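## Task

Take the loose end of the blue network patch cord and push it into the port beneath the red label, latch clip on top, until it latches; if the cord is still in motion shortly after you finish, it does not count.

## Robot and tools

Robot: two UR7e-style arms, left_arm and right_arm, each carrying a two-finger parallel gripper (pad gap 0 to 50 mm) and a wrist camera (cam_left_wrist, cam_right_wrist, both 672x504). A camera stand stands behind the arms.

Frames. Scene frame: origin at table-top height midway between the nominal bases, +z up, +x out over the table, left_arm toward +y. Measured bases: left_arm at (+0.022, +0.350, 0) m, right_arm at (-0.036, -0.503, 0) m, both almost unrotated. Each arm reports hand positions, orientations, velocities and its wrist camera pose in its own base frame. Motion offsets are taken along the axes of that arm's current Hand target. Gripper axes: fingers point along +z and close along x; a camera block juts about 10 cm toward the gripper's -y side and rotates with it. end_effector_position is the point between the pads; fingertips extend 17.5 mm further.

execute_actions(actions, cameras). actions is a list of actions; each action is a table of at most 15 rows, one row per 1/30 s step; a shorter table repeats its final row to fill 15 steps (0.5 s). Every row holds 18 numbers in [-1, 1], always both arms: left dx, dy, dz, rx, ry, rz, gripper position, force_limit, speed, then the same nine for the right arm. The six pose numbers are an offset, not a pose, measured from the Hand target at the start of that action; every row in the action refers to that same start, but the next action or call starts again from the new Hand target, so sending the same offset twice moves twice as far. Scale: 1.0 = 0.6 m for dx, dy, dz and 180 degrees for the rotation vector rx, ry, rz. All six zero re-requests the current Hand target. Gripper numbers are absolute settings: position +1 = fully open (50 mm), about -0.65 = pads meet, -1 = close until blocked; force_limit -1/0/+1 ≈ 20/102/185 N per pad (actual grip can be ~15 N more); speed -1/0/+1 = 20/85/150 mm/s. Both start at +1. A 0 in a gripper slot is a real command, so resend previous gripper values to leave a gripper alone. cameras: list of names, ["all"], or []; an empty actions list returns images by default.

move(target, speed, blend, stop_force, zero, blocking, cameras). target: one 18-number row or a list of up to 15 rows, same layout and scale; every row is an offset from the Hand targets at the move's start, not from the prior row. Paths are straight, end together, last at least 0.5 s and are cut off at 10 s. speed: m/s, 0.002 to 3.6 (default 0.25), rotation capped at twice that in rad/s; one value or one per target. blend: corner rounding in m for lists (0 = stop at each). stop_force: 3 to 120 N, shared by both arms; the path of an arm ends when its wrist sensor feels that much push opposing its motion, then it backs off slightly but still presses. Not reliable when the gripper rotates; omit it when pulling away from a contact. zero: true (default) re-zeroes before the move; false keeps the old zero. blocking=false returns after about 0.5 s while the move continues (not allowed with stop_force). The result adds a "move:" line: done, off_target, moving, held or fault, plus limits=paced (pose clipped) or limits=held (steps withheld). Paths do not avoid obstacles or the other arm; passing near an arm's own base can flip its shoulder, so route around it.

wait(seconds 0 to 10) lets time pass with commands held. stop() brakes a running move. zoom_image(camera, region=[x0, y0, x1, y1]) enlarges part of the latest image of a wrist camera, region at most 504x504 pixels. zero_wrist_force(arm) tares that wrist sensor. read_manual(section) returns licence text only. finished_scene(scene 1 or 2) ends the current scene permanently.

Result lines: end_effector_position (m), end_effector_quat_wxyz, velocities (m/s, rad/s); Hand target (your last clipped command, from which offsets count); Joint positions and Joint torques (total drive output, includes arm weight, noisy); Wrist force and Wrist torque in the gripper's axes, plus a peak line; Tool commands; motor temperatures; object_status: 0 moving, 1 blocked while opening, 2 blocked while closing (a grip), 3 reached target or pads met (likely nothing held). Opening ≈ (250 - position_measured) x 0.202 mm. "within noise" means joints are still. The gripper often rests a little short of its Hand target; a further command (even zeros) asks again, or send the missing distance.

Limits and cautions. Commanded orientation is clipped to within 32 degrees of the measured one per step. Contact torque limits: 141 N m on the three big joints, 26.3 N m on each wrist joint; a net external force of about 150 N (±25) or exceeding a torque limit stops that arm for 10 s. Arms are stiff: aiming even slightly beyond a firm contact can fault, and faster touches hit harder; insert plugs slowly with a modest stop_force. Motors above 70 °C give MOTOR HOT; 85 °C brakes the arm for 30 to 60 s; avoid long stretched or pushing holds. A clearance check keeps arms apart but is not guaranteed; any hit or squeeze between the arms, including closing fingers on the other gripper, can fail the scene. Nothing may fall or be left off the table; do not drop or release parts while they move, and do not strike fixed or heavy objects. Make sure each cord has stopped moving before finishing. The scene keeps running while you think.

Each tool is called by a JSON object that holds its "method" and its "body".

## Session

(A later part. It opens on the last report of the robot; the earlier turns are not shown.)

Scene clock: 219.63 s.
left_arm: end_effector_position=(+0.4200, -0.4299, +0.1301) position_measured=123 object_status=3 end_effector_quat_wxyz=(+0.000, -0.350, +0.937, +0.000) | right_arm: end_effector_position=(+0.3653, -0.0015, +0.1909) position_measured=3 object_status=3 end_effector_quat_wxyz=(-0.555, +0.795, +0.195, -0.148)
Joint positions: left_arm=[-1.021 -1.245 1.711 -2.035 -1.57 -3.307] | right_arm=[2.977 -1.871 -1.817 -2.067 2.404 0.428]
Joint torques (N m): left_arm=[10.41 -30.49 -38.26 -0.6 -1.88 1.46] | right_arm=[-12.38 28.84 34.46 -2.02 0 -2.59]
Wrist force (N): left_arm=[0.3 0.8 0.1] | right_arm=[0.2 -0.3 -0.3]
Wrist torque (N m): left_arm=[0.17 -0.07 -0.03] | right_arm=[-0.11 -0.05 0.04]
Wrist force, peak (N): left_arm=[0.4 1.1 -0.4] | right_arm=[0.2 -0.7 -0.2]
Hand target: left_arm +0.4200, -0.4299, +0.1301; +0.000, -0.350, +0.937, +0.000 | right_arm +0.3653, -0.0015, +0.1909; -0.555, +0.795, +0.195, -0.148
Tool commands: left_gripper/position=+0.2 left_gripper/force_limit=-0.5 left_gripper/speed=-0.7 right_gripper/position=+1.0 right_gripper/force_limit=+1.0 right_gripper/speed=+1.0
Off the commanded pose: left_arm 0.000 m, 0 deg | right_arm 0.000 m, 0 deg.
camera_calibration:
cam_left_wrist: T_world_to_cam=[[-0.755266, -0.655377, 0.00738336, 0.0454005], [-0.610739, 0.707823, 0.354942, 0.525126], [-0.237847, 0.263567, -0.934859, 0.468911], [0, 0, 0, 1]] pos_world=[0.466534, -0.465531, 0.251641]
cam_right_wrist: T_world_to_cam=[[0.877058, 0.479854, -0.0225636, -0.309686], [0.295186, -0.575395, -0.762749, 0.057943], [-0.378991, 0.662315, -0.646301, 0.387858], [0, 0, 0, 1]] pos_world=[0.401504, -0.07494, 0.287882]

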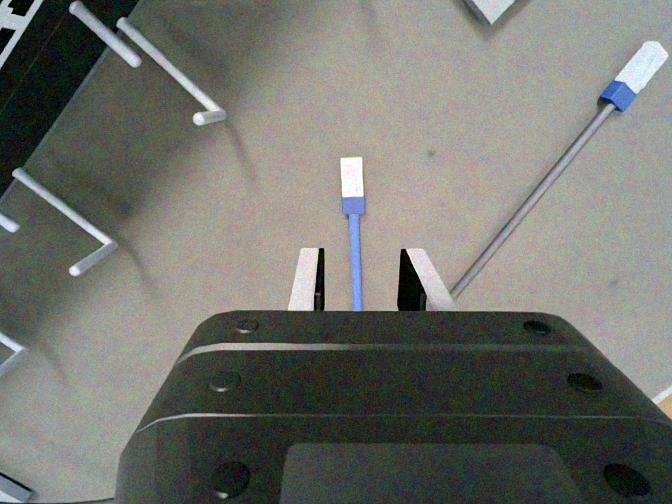

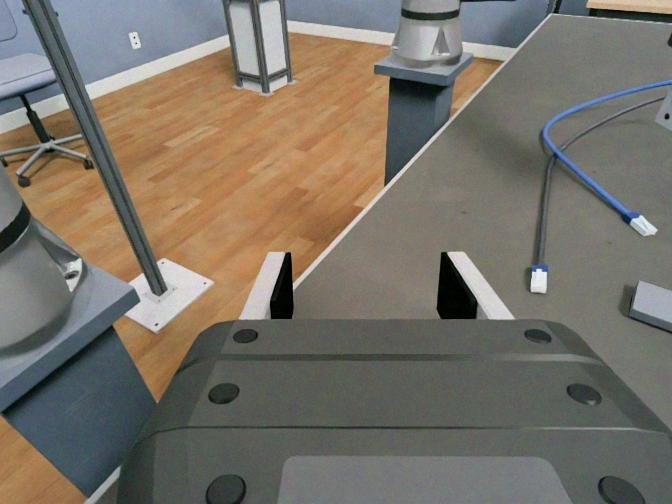

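{"method": "move", "body": {"target": [[0.0022,0.0037,0.13,0,0,-0.0155,0.2,-0.5,-0.7,0,0,0,0,0,0,1,1,1],[0.0022,0.0037,0.1828,0,0,-0.0155,0.2,-0.5,-0.7,0,0,0,0,0,0,1,1,1]], "speed": [0.15,0.04], "cameras": ["cam_left_wrist","cam_right_wrist"]}}

{"method": "zoom_image", "body": {"camera": "cam_left_wrist", "region": [290, 200, 450, 320]}}

{"method": "zoom_image", "body": {"camera": "cam_right_wrist", "region": [572, 150, 672, 260]}}

Scene clock: 238.80 s.
left_arm: end_effector_position=(+0.4176, -0.4290, +0.0205) position_measured=123 object_status=3 end_effector_quat_wxyz=(+0.000, -0.373, +0.928, +0.000) | right_arm: end_effector_position=(+0.3653, -0.0015, +0.1909) position_measured=3 object_status=3 end_effector_quat_wxyz=(-0.555, +0.795, +0.195, -0.148)
Joint positions: left_arm=[-1.024 -1.102 1.833 -2.302 -1.57 -3.358] | right_arm=[2.977 -1.871 -1.817 -2.067 2.404 0.428]
Joint torques (N m): left_arm=[-2.85 -33.09 -7.16 -5.37 1.87 0.1] | right_arm=[-13.04 29.02 34.44 -2.04 -0.07 -2.73]
Wrist force (N): left_arm=[0.4 0.4 0.1] | right_arm=[0.2 -0.4 0.1]
Wrist torque (N m): left_arm=[0.10 -0.08 0.07] | right_arm=[-0.12 -0.05 0.03]
Wrist force, peak (N): left_arm=[0.5 0.6 -1.9] | right_arm=[0.4 -0.4 -0.4]
Hand target: left_arm +0.4176, -0.4289, +0.0204; +0.000, -0.373, +0.928, +0.000 | right_arm +0.3653, -0.0015, +0.1909; -0.555, +0.795, +0.195, -0.148
Off the commanded pose: left_arm 0.000 m, 0 deg | right_arm 0.000 m, 0 deg.
move: done
camera_calibration:
cam_left_wrist: T_world_to_cam=[[-0.722507, -0.691325, 0.00738726, 0.0158541], [-0.644469, 0.677329, 0.354801, 0.562945], [-0.250287, 0.251586, -0.934912, 0.365693], [0, 0, 0, 1]] pos_world=[0.465784, -0.462342, 0.14204]
cam_right_wrist: T_world_to_cam=[[0.877058, 0.479854, -0.0225636, -0.309686], [0.295186, -0.575395, -0.762749, 0.057943], [-0.378991, 0.662315, -0.646301, 0.387858], [0, 0, 0, 1]] pos_world=[0.401504, -0.07494, 0.287882]

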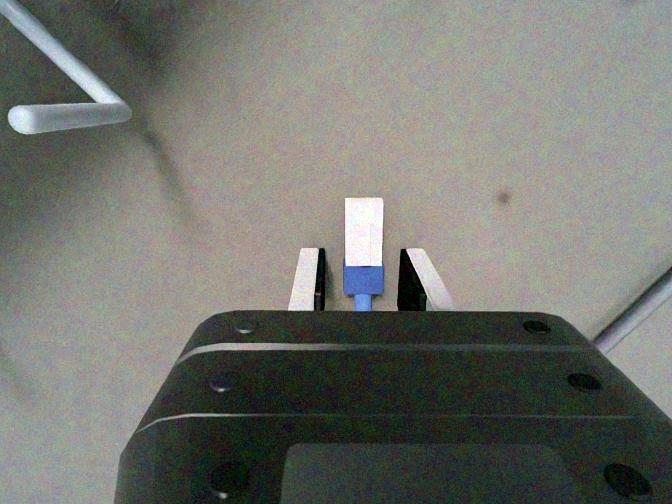

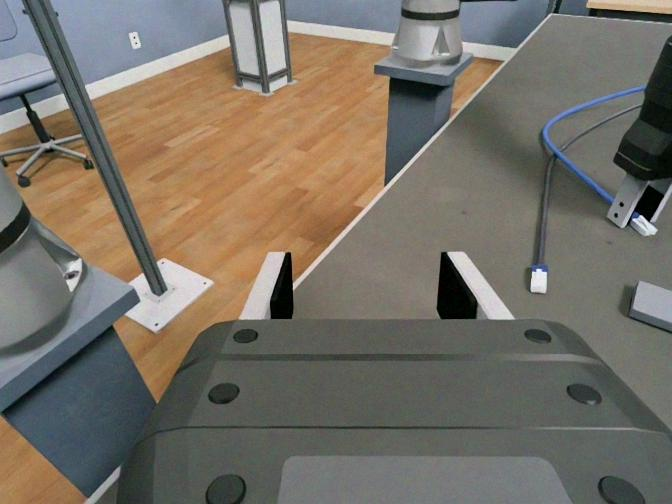

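Scaled by 3.150 from the camera's 672x504 image, which has a finer 960x720 frame.

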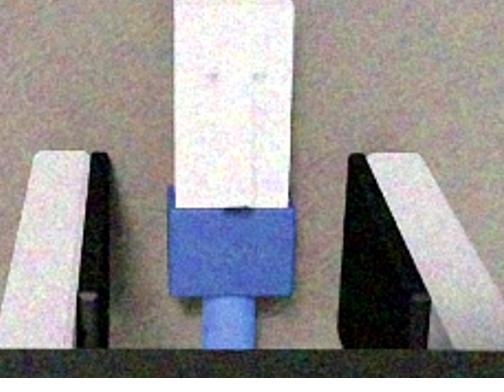

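Scaled by 4.582 from the camera's 672x504 image, which has a finer 960x720 frame.

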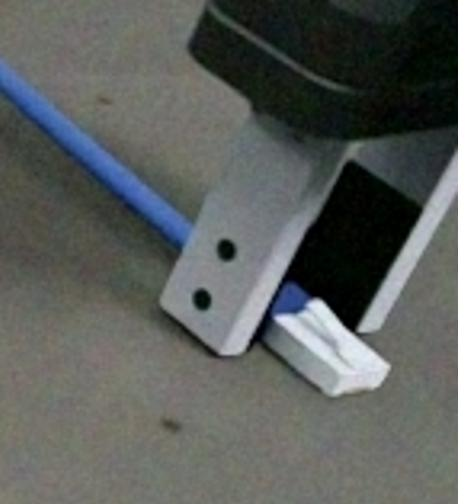

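{"method": "move", "body": {"target": [0,0,0,0,0,0,-1,-0.5,-0.7,0,0,0,0,0,0,1,1,1]}}

{"method": "wait", "body": {"seconds": 0.5, "cameras": ["cam_left_wrist","cam_right_wrist"]}}

{"method": "zoom_image", "body": {"camera": "cam_left_wrist", "region": [290, 180, 450, 320]}}

{"method": "zoom_image", "body": {"camera": "cam_right_wrist", "region": [572, 150, 672, 260]}}

Scene clock: 243.00 s.
left_arm: end_effector_position=(+0.4176, -0.4289, +0.0204) position_measured=193 object_status=2 end_effector_quat_wxyz=(+0.000, -0.373, +0.928, +0.000) | right_arm: end_effector_position=(+0.3653, -0.0015, +0.1909) position_measured=3 object_status=3 end_effector_quat_wxyz=(-0.555, +0.795, +0.195, -0.148)
Joint positions: left_arm=[-1.024 -1.102 1.833 -2.302 -1.57 -3.358] | right_arm=[2.977 -1.871 -1.817 -2.067 2.404 0.428]
Joint torques (N m): left_arm=[6.32 -34.04 -7.73 -5.53 1.64 1.07] | right_arm=[-12.23 28.15 34.19 -1.88 -0.08 -2.62]
Wrist force (N): left_arm=[0.5 0.7 -0.2] | right_arm=[0.3 -0.4 -0.3]
Wrist torque (N m): left_arm=[0.15 -0.09 0.07] | right_arm=[-0.12 -0.07 0.03]
Wrist force, peak (N): left_arm=[1.0 0.9 -0.1] | right_arm=[0.5 -0.5 -0.1]
Hand target: left_arm +0.4176, -0.4289, +0.0204; +0.000, -0.373, +0.928, +0.000 | right_arm +0.3653, -0.0015, +0.1909; -0.555, +0.795, +0.195, -0.148
Off the commanded pose: left_arm 0.000 m, 0 deg | right_arm 0.000 m, 0 deg.
move: done

Scene clock: 243.50 s.
left_arm: end_effector_position=(+0.4176, -0.4289, +0.0204) position_measured=193 object_status=2 end_effector_quat_wxyz=(+0.000, -0.373, +0.928, +0.000) | right_arm: end_effector_position=(+0.3653, -0.0015, +0.1909) position_measured=3 object_status=3 end_effector_quat_wxyz=(-0.555, +0.795, +0.195, -0.148)
Joint positions: left_arm=[-1.024 -1.102 1.833 -2.302 -1.57 -3.358] | right_arm=[2.977 -1.871 -1.817 -2.067 2.404 0.428]
Joint torques (N m): left_arm=[6.91 -33.99 -8.33 -5.22 1.73 1.24] | right_arm=[-12.67 28.21 34.18 -1.93 0.05 -2.76]
Wrist force (N): left_arm=[0.5 0.6 -0.1] | right_arm=[0.2 -0.2 0.0]
Wrist torque (N m): left_arm=[0.13 -0.08 0.08] | right_arm=[-0.09 -0.06 0.03]
Wrist force, peak (N): left_arm=[0.6 0.7 -0.1] | right_arm=[0.3 -0.4 -0.3]
Hand target: left_arm +0.4176, -0.4289, +0.0204; +0.000, -0.373, +0.928, +0.000 | right_arm +0.3653, -0.0015, +0.1909; -0.555, +0.795, +0.195, -0.148
Tool commands: left_gripper/position=-1.0 left_gripper/force_limit=-0.5 left_gripper/speed=-0.7 right_gripper/position=+1.0 right_gripper/force_limit=+1.0 right_gripper/speed=+1.0
Off the commanded pose: left_arm 0.000 m, 0 deg | right_arm 0.000 m, 0 deg.
wait: 0.50 s; at rest by 0.17 s
camera_calibration:
cam_left_wrist: T_world_to_cam=[[-0.722489, -0.691343, 0.00745486, 0.015828], [-0.644453, 0.677313, 0.354862, 0.562922], [-0.25038, 0.251579, -0.934889, 0.365731], [0, 0, 0, 1]] pos_world=[0.465784, -0.462342, 0.14204]
cam_right_wrist: T_world_to_cam=[[0.877058, 0.479854, -0.0225636, -0.309686], [0.295186, -0.575395, -0.762749, 0.057943], [-0.378991, 0.662315, -0.646301, 0.387858], [0, 0, 0, 1]] pos_world=[0.401504, -0.07494, 0.287882]

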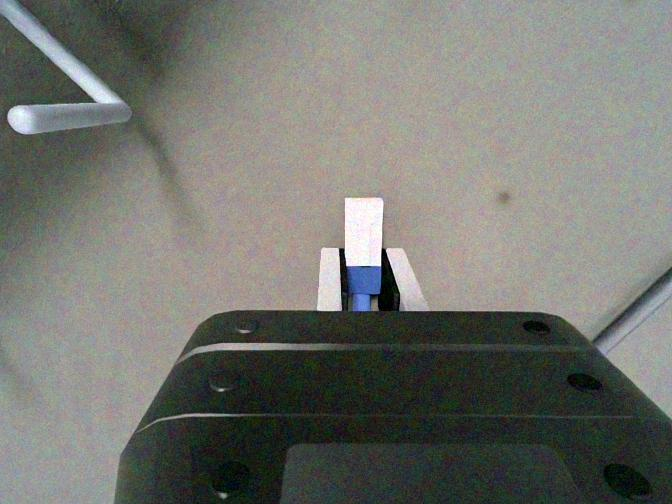

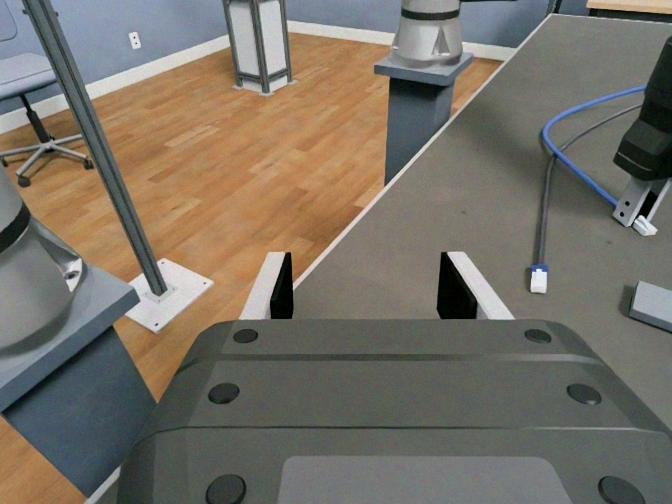

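Scaled by 3.150 from the camera's 672x504 image, which has a finer 960x720 frame.

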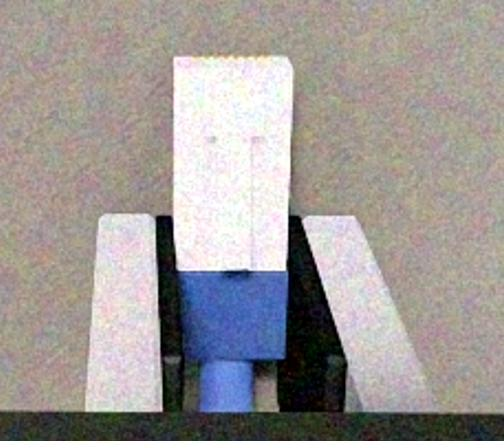

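Scaled by 4.582 from the camera's 672x504 image, which has a finer 960x720 frame.

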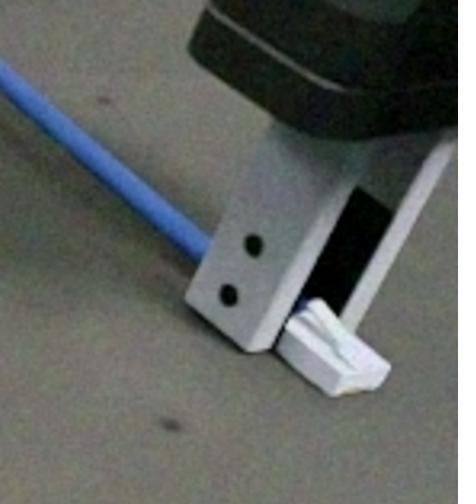

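{"method": "move", "body": {"target": [[0,0,-0.166,0,0,0,-1,-0.5,-0.7,0,0,0,0,0,0,1,1,1],[-0.174,-0.0165,-0.166,0,0,-0.24,-1,-0.5,-0.7,0,0,0,0,0,0,1,1,1]], "speed": 0.15, "cameras": ["cam_left_wrist"]}}

{"method": "zoom_image", "body": {"camera": "cam_left_wrist", "region": [180, 0, 540, 320]}}

Scene clock: 254.40 s.
left_arm: end_effector_position=(+0.4998, -0.3640, +0.1201) position_measured=193 object_status=2 end_effector_quat_wxyz=(+0.000, +0.688, -0.726, +0.000) | right_arm: end_effector_position=(+0.3653, -0.0015, +0.1909) position_measured=3 object_status=3 end_effector_quat_wxyz=(-0.555, +0.795, +0.195, -0.148)
Joint positions: left_arm=[-0.847 -1.197 1.671 -2.044 -1.57 -3.935] | right_arm=[2.977 -1.871 -1.817 -2.067 2.404 0.428]
Joint torques (N m): left_arm=[9.92 -33.6 -39.29 -0.47 2.15 -1.66] | right_arm=[-12.44 28.06 33.93 -1.92 0 -2.77]
Wrist force (N): left_arm=[0.6 0.5 0.1] | right_arm=[0.1 -0.4 -0.2]
Wrist torque (N m): left_arm=[0.12 -0.10 0.08] | right_arm=[-0.11 -0.03 0.03]
Wrist force, peak (N): left_arm=[0.7 1.2 2.2] | right_arm=[0.4 -0.5 -0.2]
Hand target: left_arm +0.4998, -0.3640, +0.1201; +0.000, +0.688, -0.726, +0.000 | right_arm +0.3653, -0.0015, +0.1909; -0.555, +0.795, +0.195, -0.148
Off the commanded pose: left_arm 0.000 m, 0 deg | right_arm 0.000 m, 0 deg.
move: done
camera_calibration:
cam_left_wrist: T_world_to_cam=[[-0.0536122, -0.998535, 0.00738497, -0.326753], [-0.933686, 0.0527499, 0.354185, 0.453818], [-0.354056, 0.0120934, -0.935146, 0.427806], [0, 0, 0, 1]] pos_world=[0.557673, -0.355387, 0.241739]
Images, in order (width x height): cam_left_wrist 672x504.

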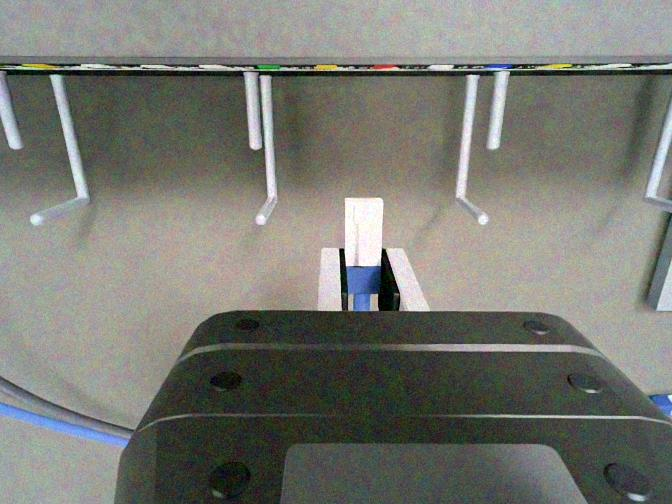

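Scaled by 1.400 from the camera's 672x504 image, which has a finer 960x720 frame.

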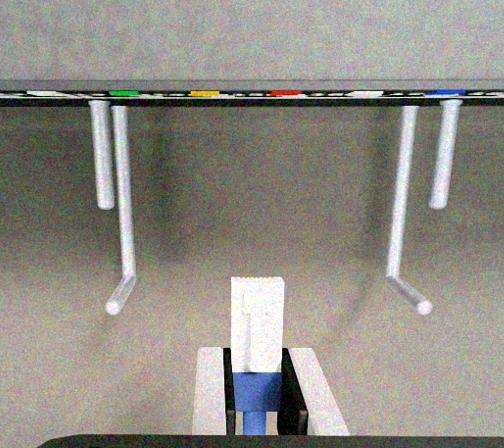

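{"method": "move", "body": {"target": [0,0,0,0,0,0,-1,-0.5,-0.7,-0.0128,-0.1545,-0.21,-0.389,0,0,1,1,1]}}

{"method": "move", "body": {"target": [0,0,0,0,0,0,-1,-0.5,-0.7,0,0,0,0,0,0.433,1,1,1], "speed": 0.4}}

Scene clock: 280.27 s.
left_arm: end_effector_position=(+0.4998, -0.3640, +0.1201) position_measured=193 object_status=2 end_effector_quat_wxyz=(+0.000, +0.688, -0.726, +0.000) | right_arm: end_effector_position=(+0.4019, -0.0806, +0.3210) position_measured=3 object_status=3 end_effector_quat_wxyz=(+0.001, +0.970, +0.244, -0.009)
Joint positions: left_arm=[-0.847 -1.197 1.671 -2.044 -1.57 -3.935] | right_arm=[3.277 -1.333 -1.792 -1.604 1.567 1.213]
Joint torques (N m): left_arm=[10.12 -33.19 -37.77 -0.64 2.28 -1.29] | right_arm=[16.39 25.36 18.05 4.87 -1.37 2.39]
Wrist force (N): left_arm=[0.4 0.7 0.2] | right_arm=[-0.7 0.8 -0.1]
Wrist torque (N m): left_arm=[0.14 -0.07 0.08] | right_arm=[-0.28 -0.04 -0.16]
Wrist force, peak (N): left_arm=[0.7 0.8 0.2] | right_arm=[-1.0 0.5 -0.6]
Hand target: left_arm +0.4998, -0.3640, +0.1201; +0.000, +0.688, -0.726, +0.000 | right_arm +0.4019, -0.0806, +0.3210; +0.001, +0.970, +0.244, -0.009
Off the commanded pose: left_arm 0.000 m, 0 deg | right_arm 0.000 m, 0 deg.
move: done

Scene clock: 282.63 s.
left_arm: end_effector_position=(+0.4998, -0.3640, +0.1201) position_measured=193 object_status=2 end_effector_quat_wxyz=(+0.000, +0.688, -0.726, +0.000) | right_arm: end_effector_position=(+0.4019, -0.0807, +0.3210) position_measured=3 object_status=3 end_effector_quat_wxyz=(+0.007, +0.908, -0.420, -0.006)
Joint positions: left_arm=[-0.847 -1.197 1.671 -2.044 -1.57 -3.935] | right_arm=[3.278 -1.333 -1.792 -1.604 1.567 2.573]
Joint torques (N m): left_arm=[10.89 -33.91 -37.37 -0.31 1.96 -1.53] | right_arm=[15.5 25.11 18.19 0.72 -1.39 2.71]
Wrist force (N): left_arm=[0.4 0.4 0.2] | right_arm=[-0.9 0.5 0.2]
Wrist torque (N m): left_arm=[0.10 -0.08 0.08] | right_arm=[-0.34 -0.03 -0.15]
Wrist force, peak (N): left_arm=[0.7 0.9 0.3] | right_arm=[-1.1 0.8 0.3]
Hand target: left_arm +0.4998, -0.3640, +0.1201; +0.000, +0.688, -0.726, +0.000 | right_arm +0.4019, -0.0806, +0.3210; +0.007, +0.908, -0.420, -0.006
Off the commanded pose: left_arm 0.000 m, 0 deg | right_arm 0.000 m, 0 deg.
move: done

{"method": "move", "body": {"target": [0,0,0,0,0,0,-1,-0.5,-0.7,-0.43,-0.495,0.298,0.444,0,0,1,1,1], "cameras": ["cam_right_wrist"]}}

Scene clock: 292.23 s.
left_arm: end_effector_position=(+0.4998, -0.3640, +0.1201) position_measured=193 object_status=2 end_effector_quat_wxyz=(+0.000, +0.688, -0.726, +0.000) | right_arm: end_effector_position=(+0.4581, +0.3071, +0.1387) position_measured=3 object_status=3 end_effector_quat_wxyz=(-0.578, +0.700, -0.326, +0.265)
Joint positions: left_arm=[-0.847 -1.197 1.671 -2.044 -1.57 -3.935] | right_arm=[4.095 -2.292 -2.5 1.451 1.328 3.196]
Joint torques (N m): left_arm=[8.16 -33.72 -37.28 -0.54 1.94 -1.42] | right_arm=[15.04 26.29 14.08 4.89 -1.58 -2.64]
Wrist force (N): left_arm=[0.7 0.6 0.4] | right_arm=[0.3 0.0 -0.1]
Wrist torque (N m): left_arm=[0.12 -0.11 0.08] | right_arm=[-0.05 -0.05 0.06]
Wrist force, peak (N): left_arm=[0.7 0.9 0.2] | right_arm=[-0.5 1.3 0.7]
Hand target: left_arm +0.4998, -0.3640, +0.1201; +0.000, +0.688, -0.726, +0.000 | right_arm +0.4581, +0.3071, +0.1387; -0.578, +0.700, -0.326, +0.265
Off the commanded pose: left_arm 0.000 m, 0 deg | right_arm 0.000 m, 0 deg.
move: done
camera_calibration:
cam_right_wrist: T_world_to_cam=[[0.653096, -0.757216, -0.00950626, -0.0596201], [-0.400892, -0.335064, -0.852653, 0.425758], [0.642457, 0.560675, -0.52239, -0.268993], [0, 0, 0, 1]] pos_world=[0.382437, 0.248328, 0.221938]
Images, in order (width x height): cam_right_wrist 672x504.

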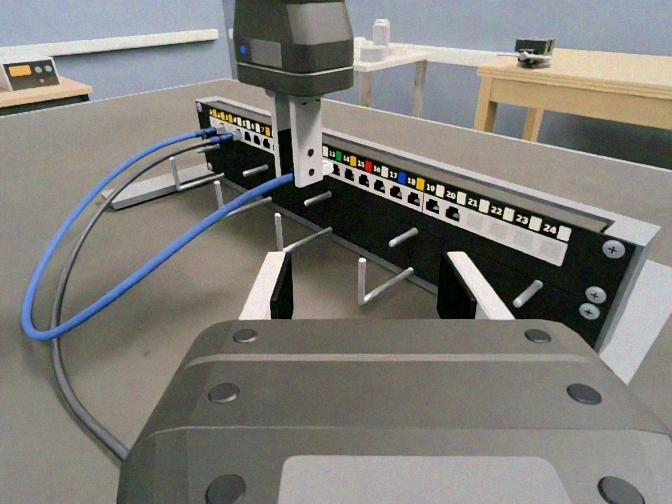

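{"method": "zoom_image", "body": {"camera": "cam_right_wrist", "region": [270, 120, 400, 220]}}

Scaled by 3.877 from the camera's 672x504 image, which has a finer 960x720 frame.

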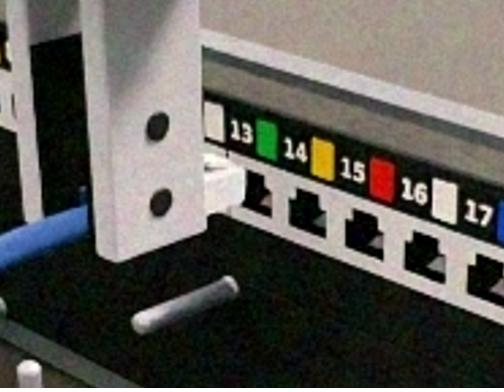

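{"method": "move", "body": {"target": [0,-0.0333,0.036,0,0,0,-1,-0.5,-0.7,0,0,0,0,0,0,1,1,1], "speed": 0.08, "cameras": ["cam_left_wrist","cam_right_wrist"]}}

{"method": "zoom_image", "body": {"camera": "cam_right_wrist", "region": [310, 130, 410, 220]}}

{"method": "zoom_image", "body": {"camera": "cam_left_wrist", "region": [280, 100, 450, 320]}}

Scene clock: 312.10 s.
left_arm: end_effector_position=(+0.5197, -0.3650, +0.0986) position_measured=193 object_status=2 end_effector_quat_wxyz=(+0.000, +0.688, -0.726, +0.000) | right_arm: end_effector_position=(+0.4581, +0.3071, +0.1387) position_measured=3 object_status=3 end_effector_quat_wxyz=(-0.578, +0.700, -0.326, +0.265)
Joint positions: left_arm=[-0.824 -1.137 1.645 -2.078 -1.57 -3.913] | right_arm=[4.095 -2.292 -2.5 1.452 1.328 3.196]
Joint torques (N m): left_arm=[8.26 -34.85 -36.61 -5.28 1.11 1.1] | right_arm=[15.53 26.28 15.01 5.09 -1.34 -2.77]
Wrist force (N): left_arm=[0.5 0.3 0.0] | right_arm=[0.4 0.1 0.0]
Wrist torque (N m): left_arm=[0.08 -0.07 -0.04] | right_arm=[-0.04 -0.06 0.06]
Wrist force, peak (N): left_arm=[0.4 1.2 -0.4] | right_arm=[0.5 0.0 -0.3]
Hand target: left_arm +0.5198, -0.3650, +0.0985; +0.000, +0.688, -0.726, +0.000 | right_arm +0.4581, +0.3071, +0.1387; -0.578, +0.700, -0.326, +0.265
Off the commanded pose: left_arm 0.000 m, 0 deg | right_arm 0.000 m, 0 deg.
move: done
camera_calibration:
cam_left_wrist: T_world_to_cam=[[-0.0533924, -0.998546, 0.007403, -0.326656], [-0.933732, 0.0525519, 0.354094, 0.480135], [-0.353968, 0.0119935, -0.93518, 0.414715], [0, 0, 0, 1]] pos_world=[0.577672, -0.356387, 0.220239]
cam_right_wrist: T_world_to_cam=[[0.653054, -0.757252, -0.00947173, -0.0595273], [-0.400866, -0.335041, -0.852675, 0.425781], [0.642516, 0.560639, -0.522357, -0.269069], [0, 0, 0, 1]] pos_world=[0.382437, 0.248428, 0.221939]

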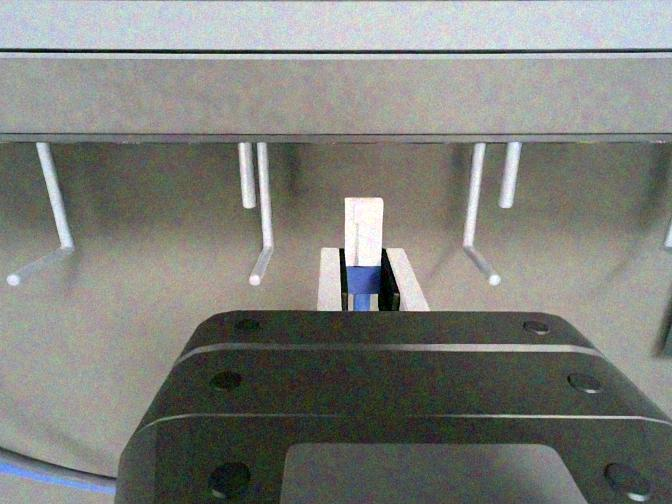

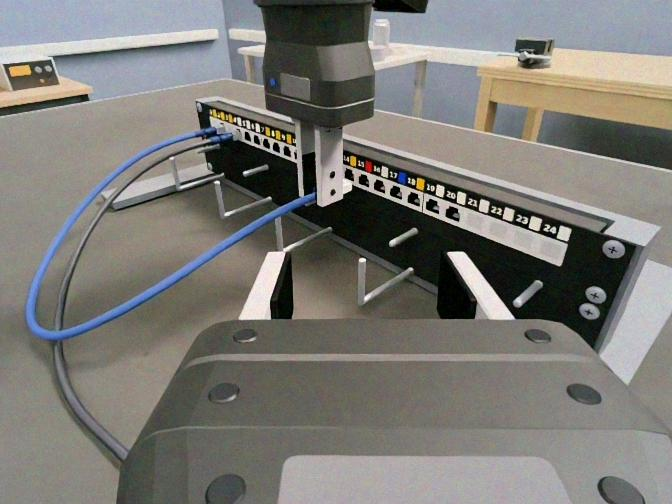

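Scaled by 5.040 from the camera's 672x504 image, which has a finer 960x720 frame.

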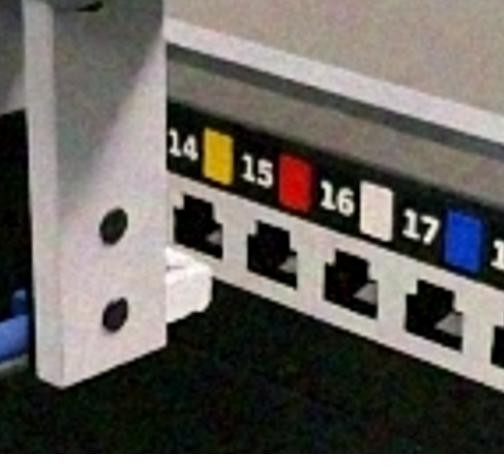

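Scaled by 2.291 from the camera's 672x504 image, which has a finer 960x720 frame.

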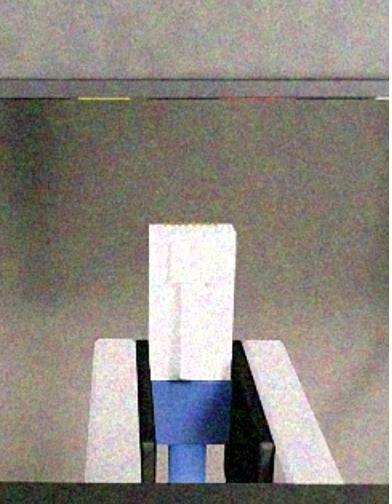

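{"method": "zoom_image", "body": {"camera": "cam_right_wrist", "region": [335, 150, 385, 200]}}

Scaled by 10.080 from the camera's 672x504 image, which has a finer 960x720 frame.

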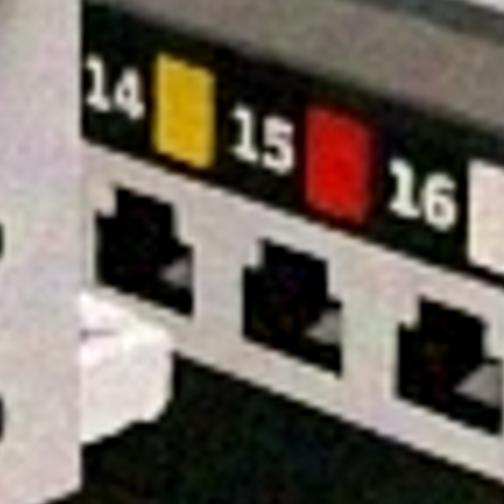

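{"method": "move", "body": {"target": [0,-0.0217,0,0,0,0,-1,-0.5,-0.7,0,0,0,0,0,0,1,1,1], "speed": 0.03, "stop_force": 5, "cameras": ["cam_left_wrist","cam_right_wrist"]}}

{"method": "zoom_image", "body": {"camera": "cam_right_wrist", "region": [335, 150, 385, 200]}}

{"method": "zoom_image", "body": {"camera": "cam_left_wrist", "region": [280, 130, 450, 300]}}

Scene clock: 333.47 s.
left_arm: end_effector_position=(+0.5328, -0.3657, +0.0986) position_measured=193 object_status=2 end_effector_quat_wxyz=(+0.000, +0.688, -0.726, +0.000) | right_arm: end_effector_position=(+0.4581, +0.3071, +0.1387) position_measured=3 object_status=3 end_effector_quat_wxyz=(-0.578, +0.700, -0.326, +0.265)
Joint positions: left_arm=[-0.81 -1.114 1.609 -2.065 -1.57 -3.898] | right_arm=[4.095 -2.292 -2.5 1.452 1.328 3.196]
Joint torques (N m): left_arm=[9.75 -36.91 -38.3 -0.35 0.49 1.37] | right_arm=[15.44 25.83 13.67 4.99 -1.49 -2.61]
Motor temperatures (°C): left_arm=[36 46 49 48 47 38] | right_arm=[44 41 34 43 40 40]
Wrist force (N): left_arm=[0.4 0.4 0.1] | right_arm=[0.3 0.0 0.0]
Wrist torque (N m): left_arm=[0.10 -0.08 -0.04] | right_arm=[-0.05 -0.04 0.06]
Wrist force, peak (N): left_arm=[0.6 1.1 0.0] | right_arm=[0.6 -0.1 0.0]
Hand target: left_arm +0.5328, -0.3657, +0.0986; +0.000, +0.688, -0.726, +0.000 | right_arm +0.4581, +0.3071, +0.1387; -0.578, +0.700, -0.326, +0.265
Off the commanded pose: left_arm 0.000 m, 0 deg | right_arm 0.000 m, 0 deg.
move: done
camera_calibration:
cam_left_wrist: T_world_to_cam=[[-0.0533904, -0.998546, 0.007408, -0.326663], [-0.933699, 0.0525507, 0.354181, 0.492307], [-0.354056, 0.011993, -0.935147, 0.419276], [0, 0, 0, 1]] pos_world=[0.590673, -0.357087, 0.220139]
cam_right_wrist: T_world_to_cam=[[0.653054, -0.757252, -0.00947173, -0.0595273], [-0.400866, -0.335041, -0.852675, 0.425781], [0.642516, 0.560639, -0.522357, -0.269069], [0, 0, 0, 1]] pos_world=[0.382437, 0.248428, 0.221939]

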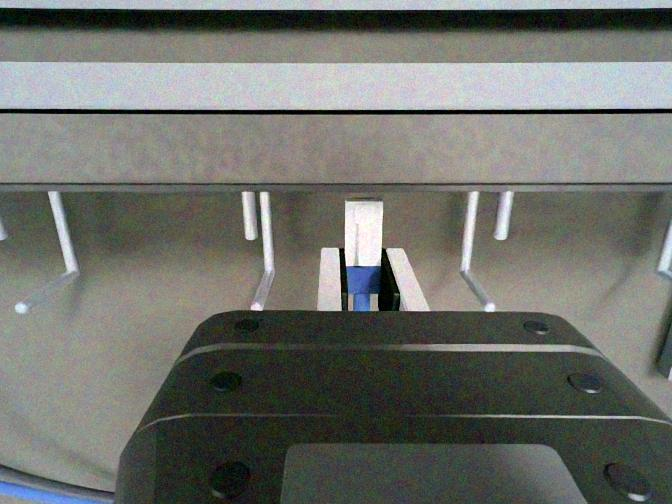

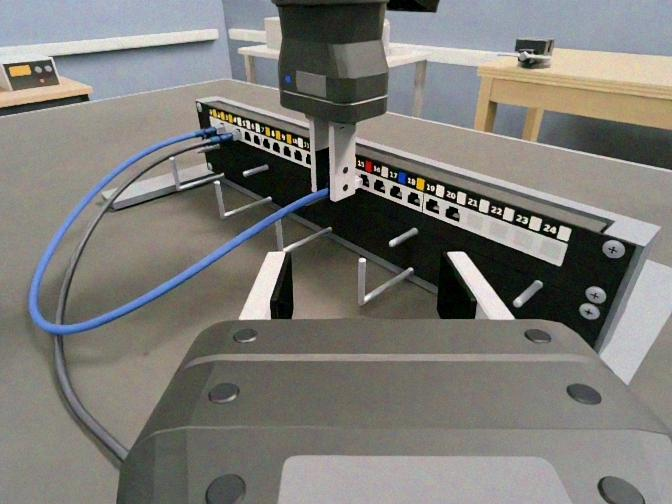

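Scaled by 10.080 from the camera's 672x504 image, which has a finer 960x720 frame.

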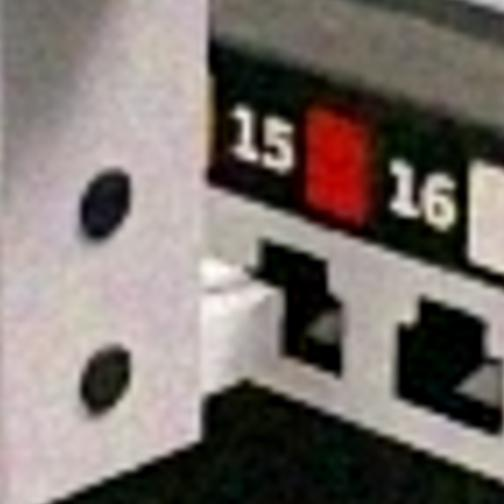

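Scaled by 2.965 from the camera's 672x504 image, which has a finer 960x720 frame.

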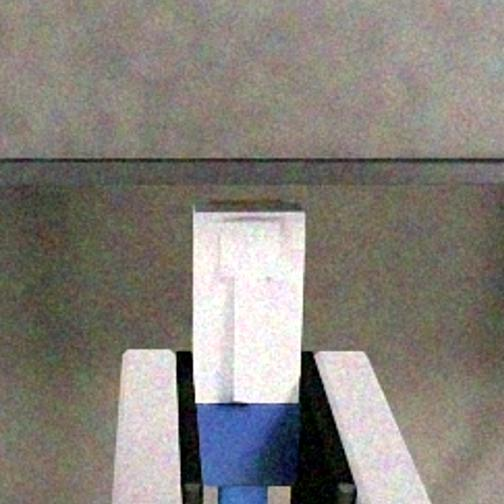

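{"method": "move", "body": {"target": [0,0,0.0033,0,0,0,-1,-0.5,-0.7,0,0,0,0,0,0,1,1,1], "speed": 0.03, "cameras": ["cam_left_wrist","cam_right_wrist"]}}

{"method": "zoom_image", "body": {"camera": "cam_right_wrist", "region": [345, 160, 385, 200]}}

Scene clock: 359.50 s.
left_arm: end_effector_position=(+0.5328, -0.3657, +0.0966) position_measured=193 object_status=2 end_effector_quat_wxyz=(+0.000, +0.688, -0.726, +0.000) | right_arm: end_effector_position=(+0.4581, +0.3071, +0.1387) position_measured=3 object_status=3 end_effector_quat_wxyz=(-0.578, +0.700, -0.326, +0.265)
Joint positions: left_arm=[-0.81 -1.112 1.611 -2.07 -1.57 -3.898] | right_arm=[4.095 -2.292 -2.5 1.452 1.328 3.196]
Joint torques (N m): left_arm=[11.15 -37.28 -11.34 -5.49 1.76 1.4] | right_arm=[15.71 26.47 14.31 4.9 -1.58 -2.7]
Wrist force (N): left_arm=[0.3 0.7 0.1] | right_arm=[0.3 0.1 0.0]
Wrist torque (N m): left_arm=[0.14 -0.06 -0.04] | right_arm=[-0.03 -0.04 0.06]
Wrist force, peak (N): left_arm=[0.9 0.9 0.4] | right_arm=[0.6 0.2 0.1]
Hand target: left_arm +0.5328, -0.3657, +0.0966; +0.000, +0.688, -0.726, +0.000 | right_arm +0.4581, +0.3071, +0.1387; -0.578, +0.700, -0.326, +0.265
Off the commanded pose: left_arm 0.000 m, 0 deg | right_arm 0.000 m, 0 deg.
move: done
camera_calibration:
cam_left_wrist: T_world_to_cam=[[-0.0533904, -0.998546, 0.007408, -0.326649], [-0.933699, 0.0525507, 0.354181, 0.49298], [-0.354056, 0.011993, -0.935147, 0.417499], [0, 0, 0, 1]] pos_world=[0.590673, -0.357087, 0.218239]
cam_right_wrist: T_world_to_cam=[[0.653054, -0.757252, -0.00947173, -0.0595273], [-0.400866, -0.335041, -0.852675, 0.425781], [0.642516, 0.560639, -0.522357, -0.269069], [0, 0, 0, 1]] pos_world=[0.382437, 0.248428, 0.221939]

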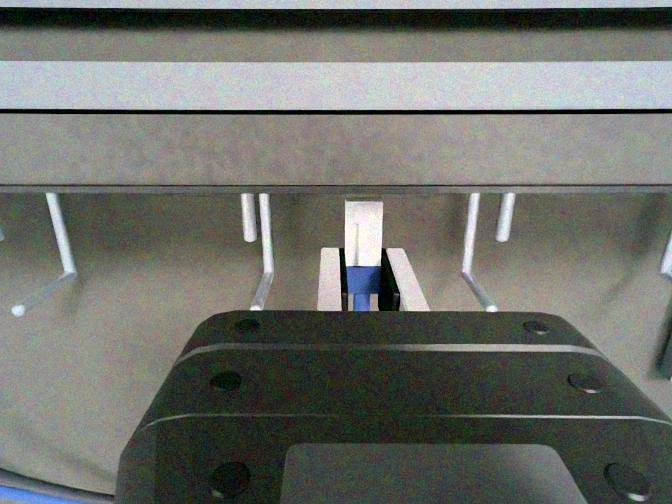

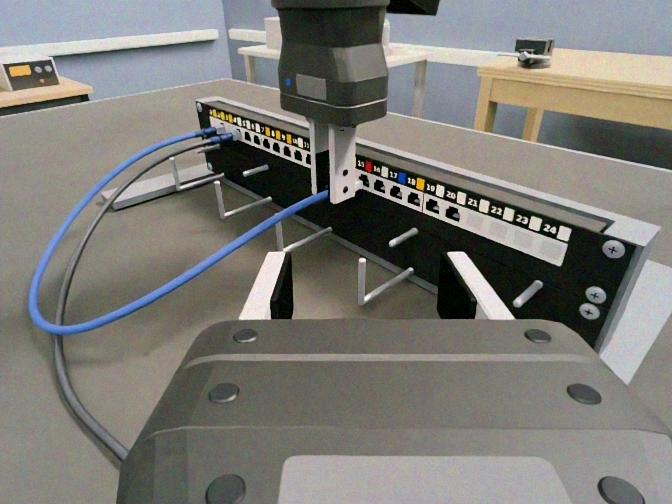

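Scaled by 12.600 from the camera's 672x504 image, which has a finer 960x720 frame.

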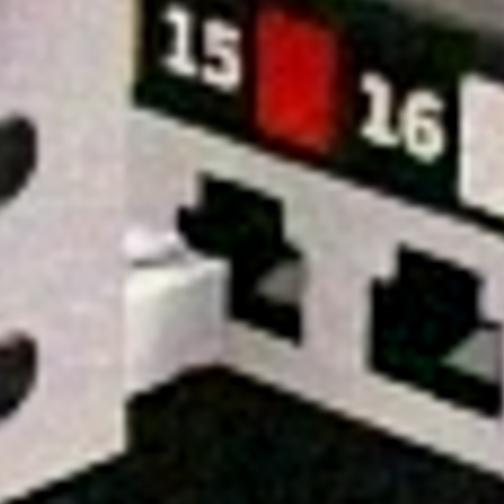

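{"method": "move", "body": {"target": [[0,0,0.0015,0,0,0,-1,-0.5,-0.7,0,0,0,0,0,0,1,1,1],[0,-0.0075,0.0015,0,0,0,-1,-0.5,-0.7,0,0,0,0,0,0,1,1,1]], "speed": 0.01, "stop_force": 4, "cameras": ["cam_left_wrist","cam_right_wrist"]}}

{"method": "zoom_image", "body": {"camera": "cam_right_wrist", "region": [345, 160, 385, 200]}}

{"method": "zoom_image", "body": {"camera": "cam_left_wrist", "region": [280, 150, 450, 310]}}

Scene clock: 368.03 s.
left_arm: end_effector_position=(+0.5373, -0.3660, +0.0957) position_measured=193 object_status=2 end_effector_quat_wxyz=(+0.000, +0.688, -0.726, +0.000) | right_arm: end_effector_position=(+0.4581, +0.3071, +0.1387) position_measured=3 object_status=3 end_effector_quat_wxyz=(-0.578, +0.700, -0.326, +0.265)
Joint positions: left_arm=[-0.805 -1.103 1.599 -2.067 -1.57 -3.893] | right_arm=[4.095 -2.292 -2.5 1.452 1.328 3.196]
Joint torques (N m): left_arm=[10.16 -36.56 -39.16 -0.39 1.66 1.36] | right_arm=[14.94 26.27 14.49 4.91 -1.47 -2.54]
Wrist force (N): left_arm=[0.1 0.7 0.1] | right_arm=[0.3 0.1 0.0]
Wrist torque (N m): left_arm=[0.15 -0.03 -0.04] | right_arm=[-0.04 -0.04 0.06]
Wrist force, peak (N): left_arm=[0.8 1.0 0.3] | right_arm=[0.6 0.2 0.0]
Hand target: left_arm +0.5373, -0.3660, +0.0957; +0.000, +0.688, -0.726, +0.000 | right_arm +0.4581, +0.3071, +0.1387; -0.578, +0.700, -0.326, +0.265
Off the commanded pose: left_arm 0.000 m, 0 deg | right_arm 0.000 m, 0 deg.
move: done
camera_calibration:
cam_left_wrist: T_world_to_cam=[[-0.0533904, -0.998546, 0.007408, -0.326601], [-0.933699, 0.0525507, 0.354181, 0.497546], [-0.354056, 0.011993, -0.935147, 0.41816], [0, 0, 0, 1]] pos_world=[0.595173, -0.357287, 0.217239]
cam_right_wrist: T_world_to_cam=[[0.653054, -0.757252, -0.00947173, -0.0595273], [-0.400866, -0.335041, -0.852675, 0.425781], [0.642516, 0.560639, -0.522357, -0.269069], [0, 0, 0, 1]] pos_world=[0.382437, 0.248428, 0.221939]

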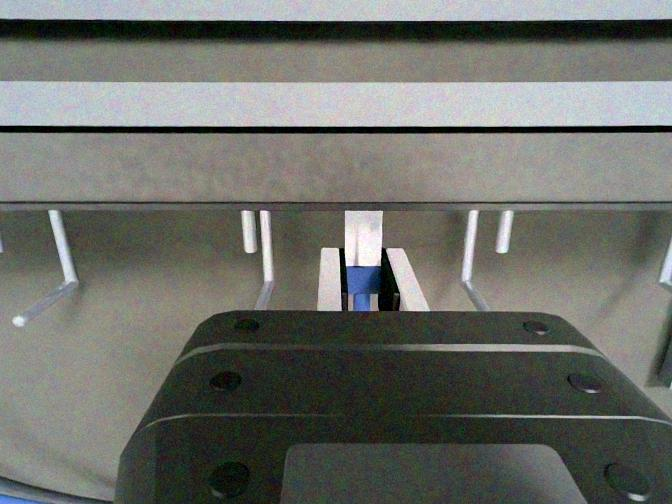

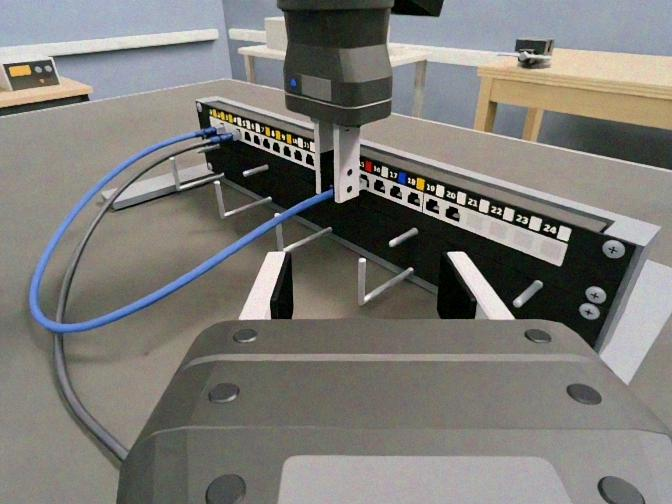

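Scaled by 12.600 from the camera's 672x504 image, which has a finer 960x720 frame.

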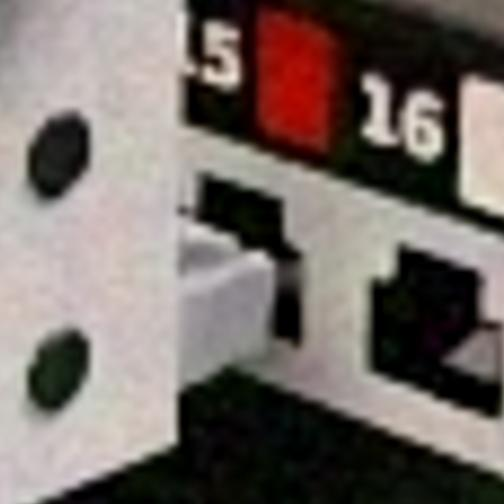

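Scaled by 2.965 from the camera's 672x504 image, which has a finer 960x720 frame.

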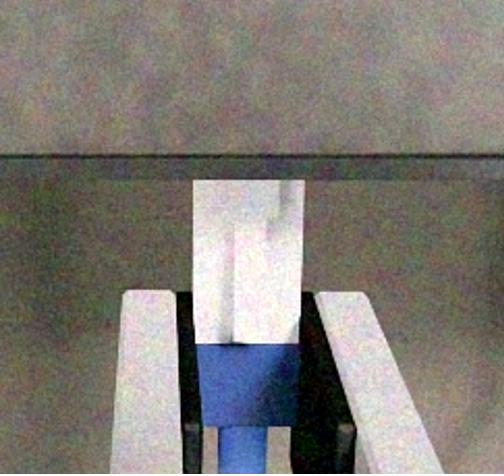

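{"method": "move", "body": {"target": [0,-0.01,0,0,0,0,-1,-0.5,-0.7,0,0,0,0,0,0,1,1,1], "speed": 0.008, "stop_force": 4, "cameras": ["cam_left_wrist","cam_right_wrist"]}}

{"method": "zoom_image", "body": {"camera": "cam_right_wrist", "region": [345, 160, 385, 200]}}

Scene clock: 372.63 s.
left_arm: end_effector_position=(+0.5396, -0.3661, +0.0957) position_measured=193 object_status=2 end_effector_quat_wxyz=(+0.000, +0.688, -0.726, +0.000) | right_arm: end_effector_position=(+0.4581, +0.3071, +0.1387) position_measured=3 object_status=3 end_effector_quat_wxyz=(-0.578, +0.700, -0.326, +0.265)
Joint positions: left_arm=[-0.802 -1.098 1.593 -2.065 -1.57 -3.891] | right_arm=[4.095 -2.292 -2.5 1.452 1.328 3.196]
Joint torques (N m): left_arm=[-10.21 -57.49 -10.91 -5.71 0.13 -1.3] | right_arm=[14.5 25.95 13.68 4.98 -1.27 -2.49]
Wrist force (N): left_arm=[1.5 3.6 0.6] | right_arm=[0.3 0.1 0.1]
Wrist torque (N m): left_arm=[0.18 -0.05 -0.02] | right_arm=[-0.04 -0.05 0.06]
Wrist force, peak (N): left_arm=[1.4 10.3 0.4] | right_arm=[0.6 -0.1 -0.1]
Hand target: left_arm +0.5396, -0.3661, +0.0957; +0.000, +0.688, -0.726, +0.000 (not the last commanded pose) | right_arm +0.4581, +0.3071, +0.1387; -0.578, +0.700, -0.326, +0.265
Off the commanded pose: left_arm 0.004 m, 0 deg | right_arm 0.000 m, 0 deg.
move: contact (left_arm)
camera_calibration:
cam_left_wrist: T_world_to_cam=[[-0.0533904, -0.998546, 0.007408, -0.326578], [-0.933699, 0.0525507, 0.354181, 0.499699], [-0.354056, 0.011993, -0.935147, 0.418975], [0, 0, 0, 1]] pos_world=[0.597473, -0.357387, 0.217239]
cam_right_wrist: T_world_to_cam=[[0.653054, -0.757252, -0.00947173, -0.0595273], [-0.400866, -0.335041, -0.852675, 0.425781], [0.642516, 0.560639, -0.522357, -0.269069], [0, 0, 0, 1]] pos_world=[0.382437, 0.248428, 0.221939]

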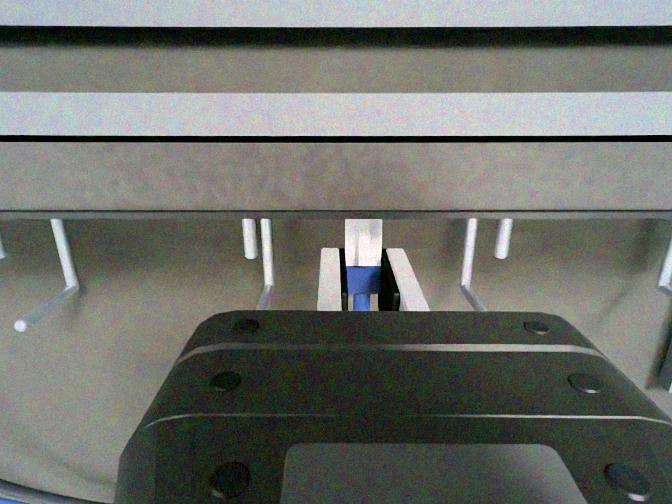

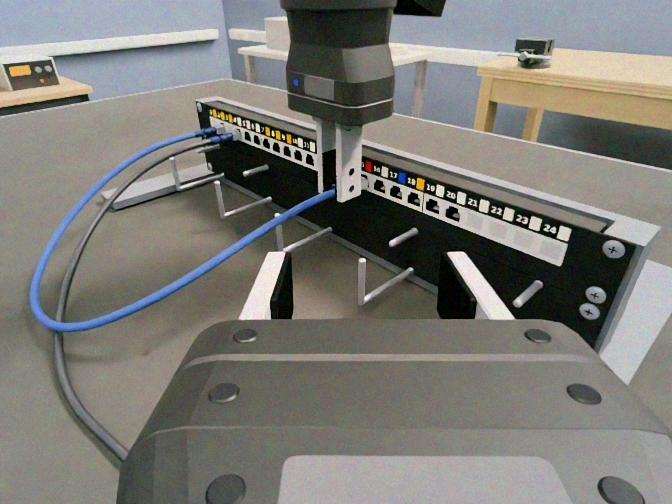

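Scaled by 12.600 from the camera's 672x504 image, which has a finer 960x720 frame.

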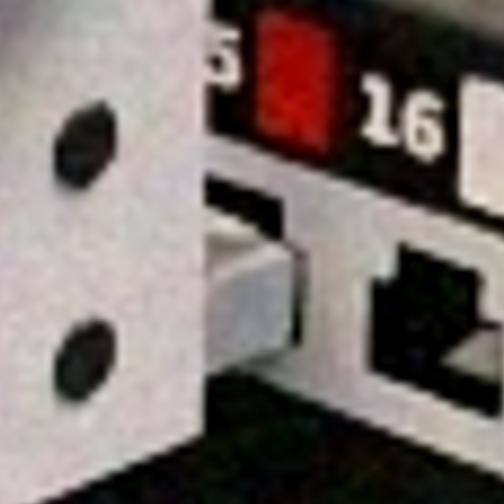

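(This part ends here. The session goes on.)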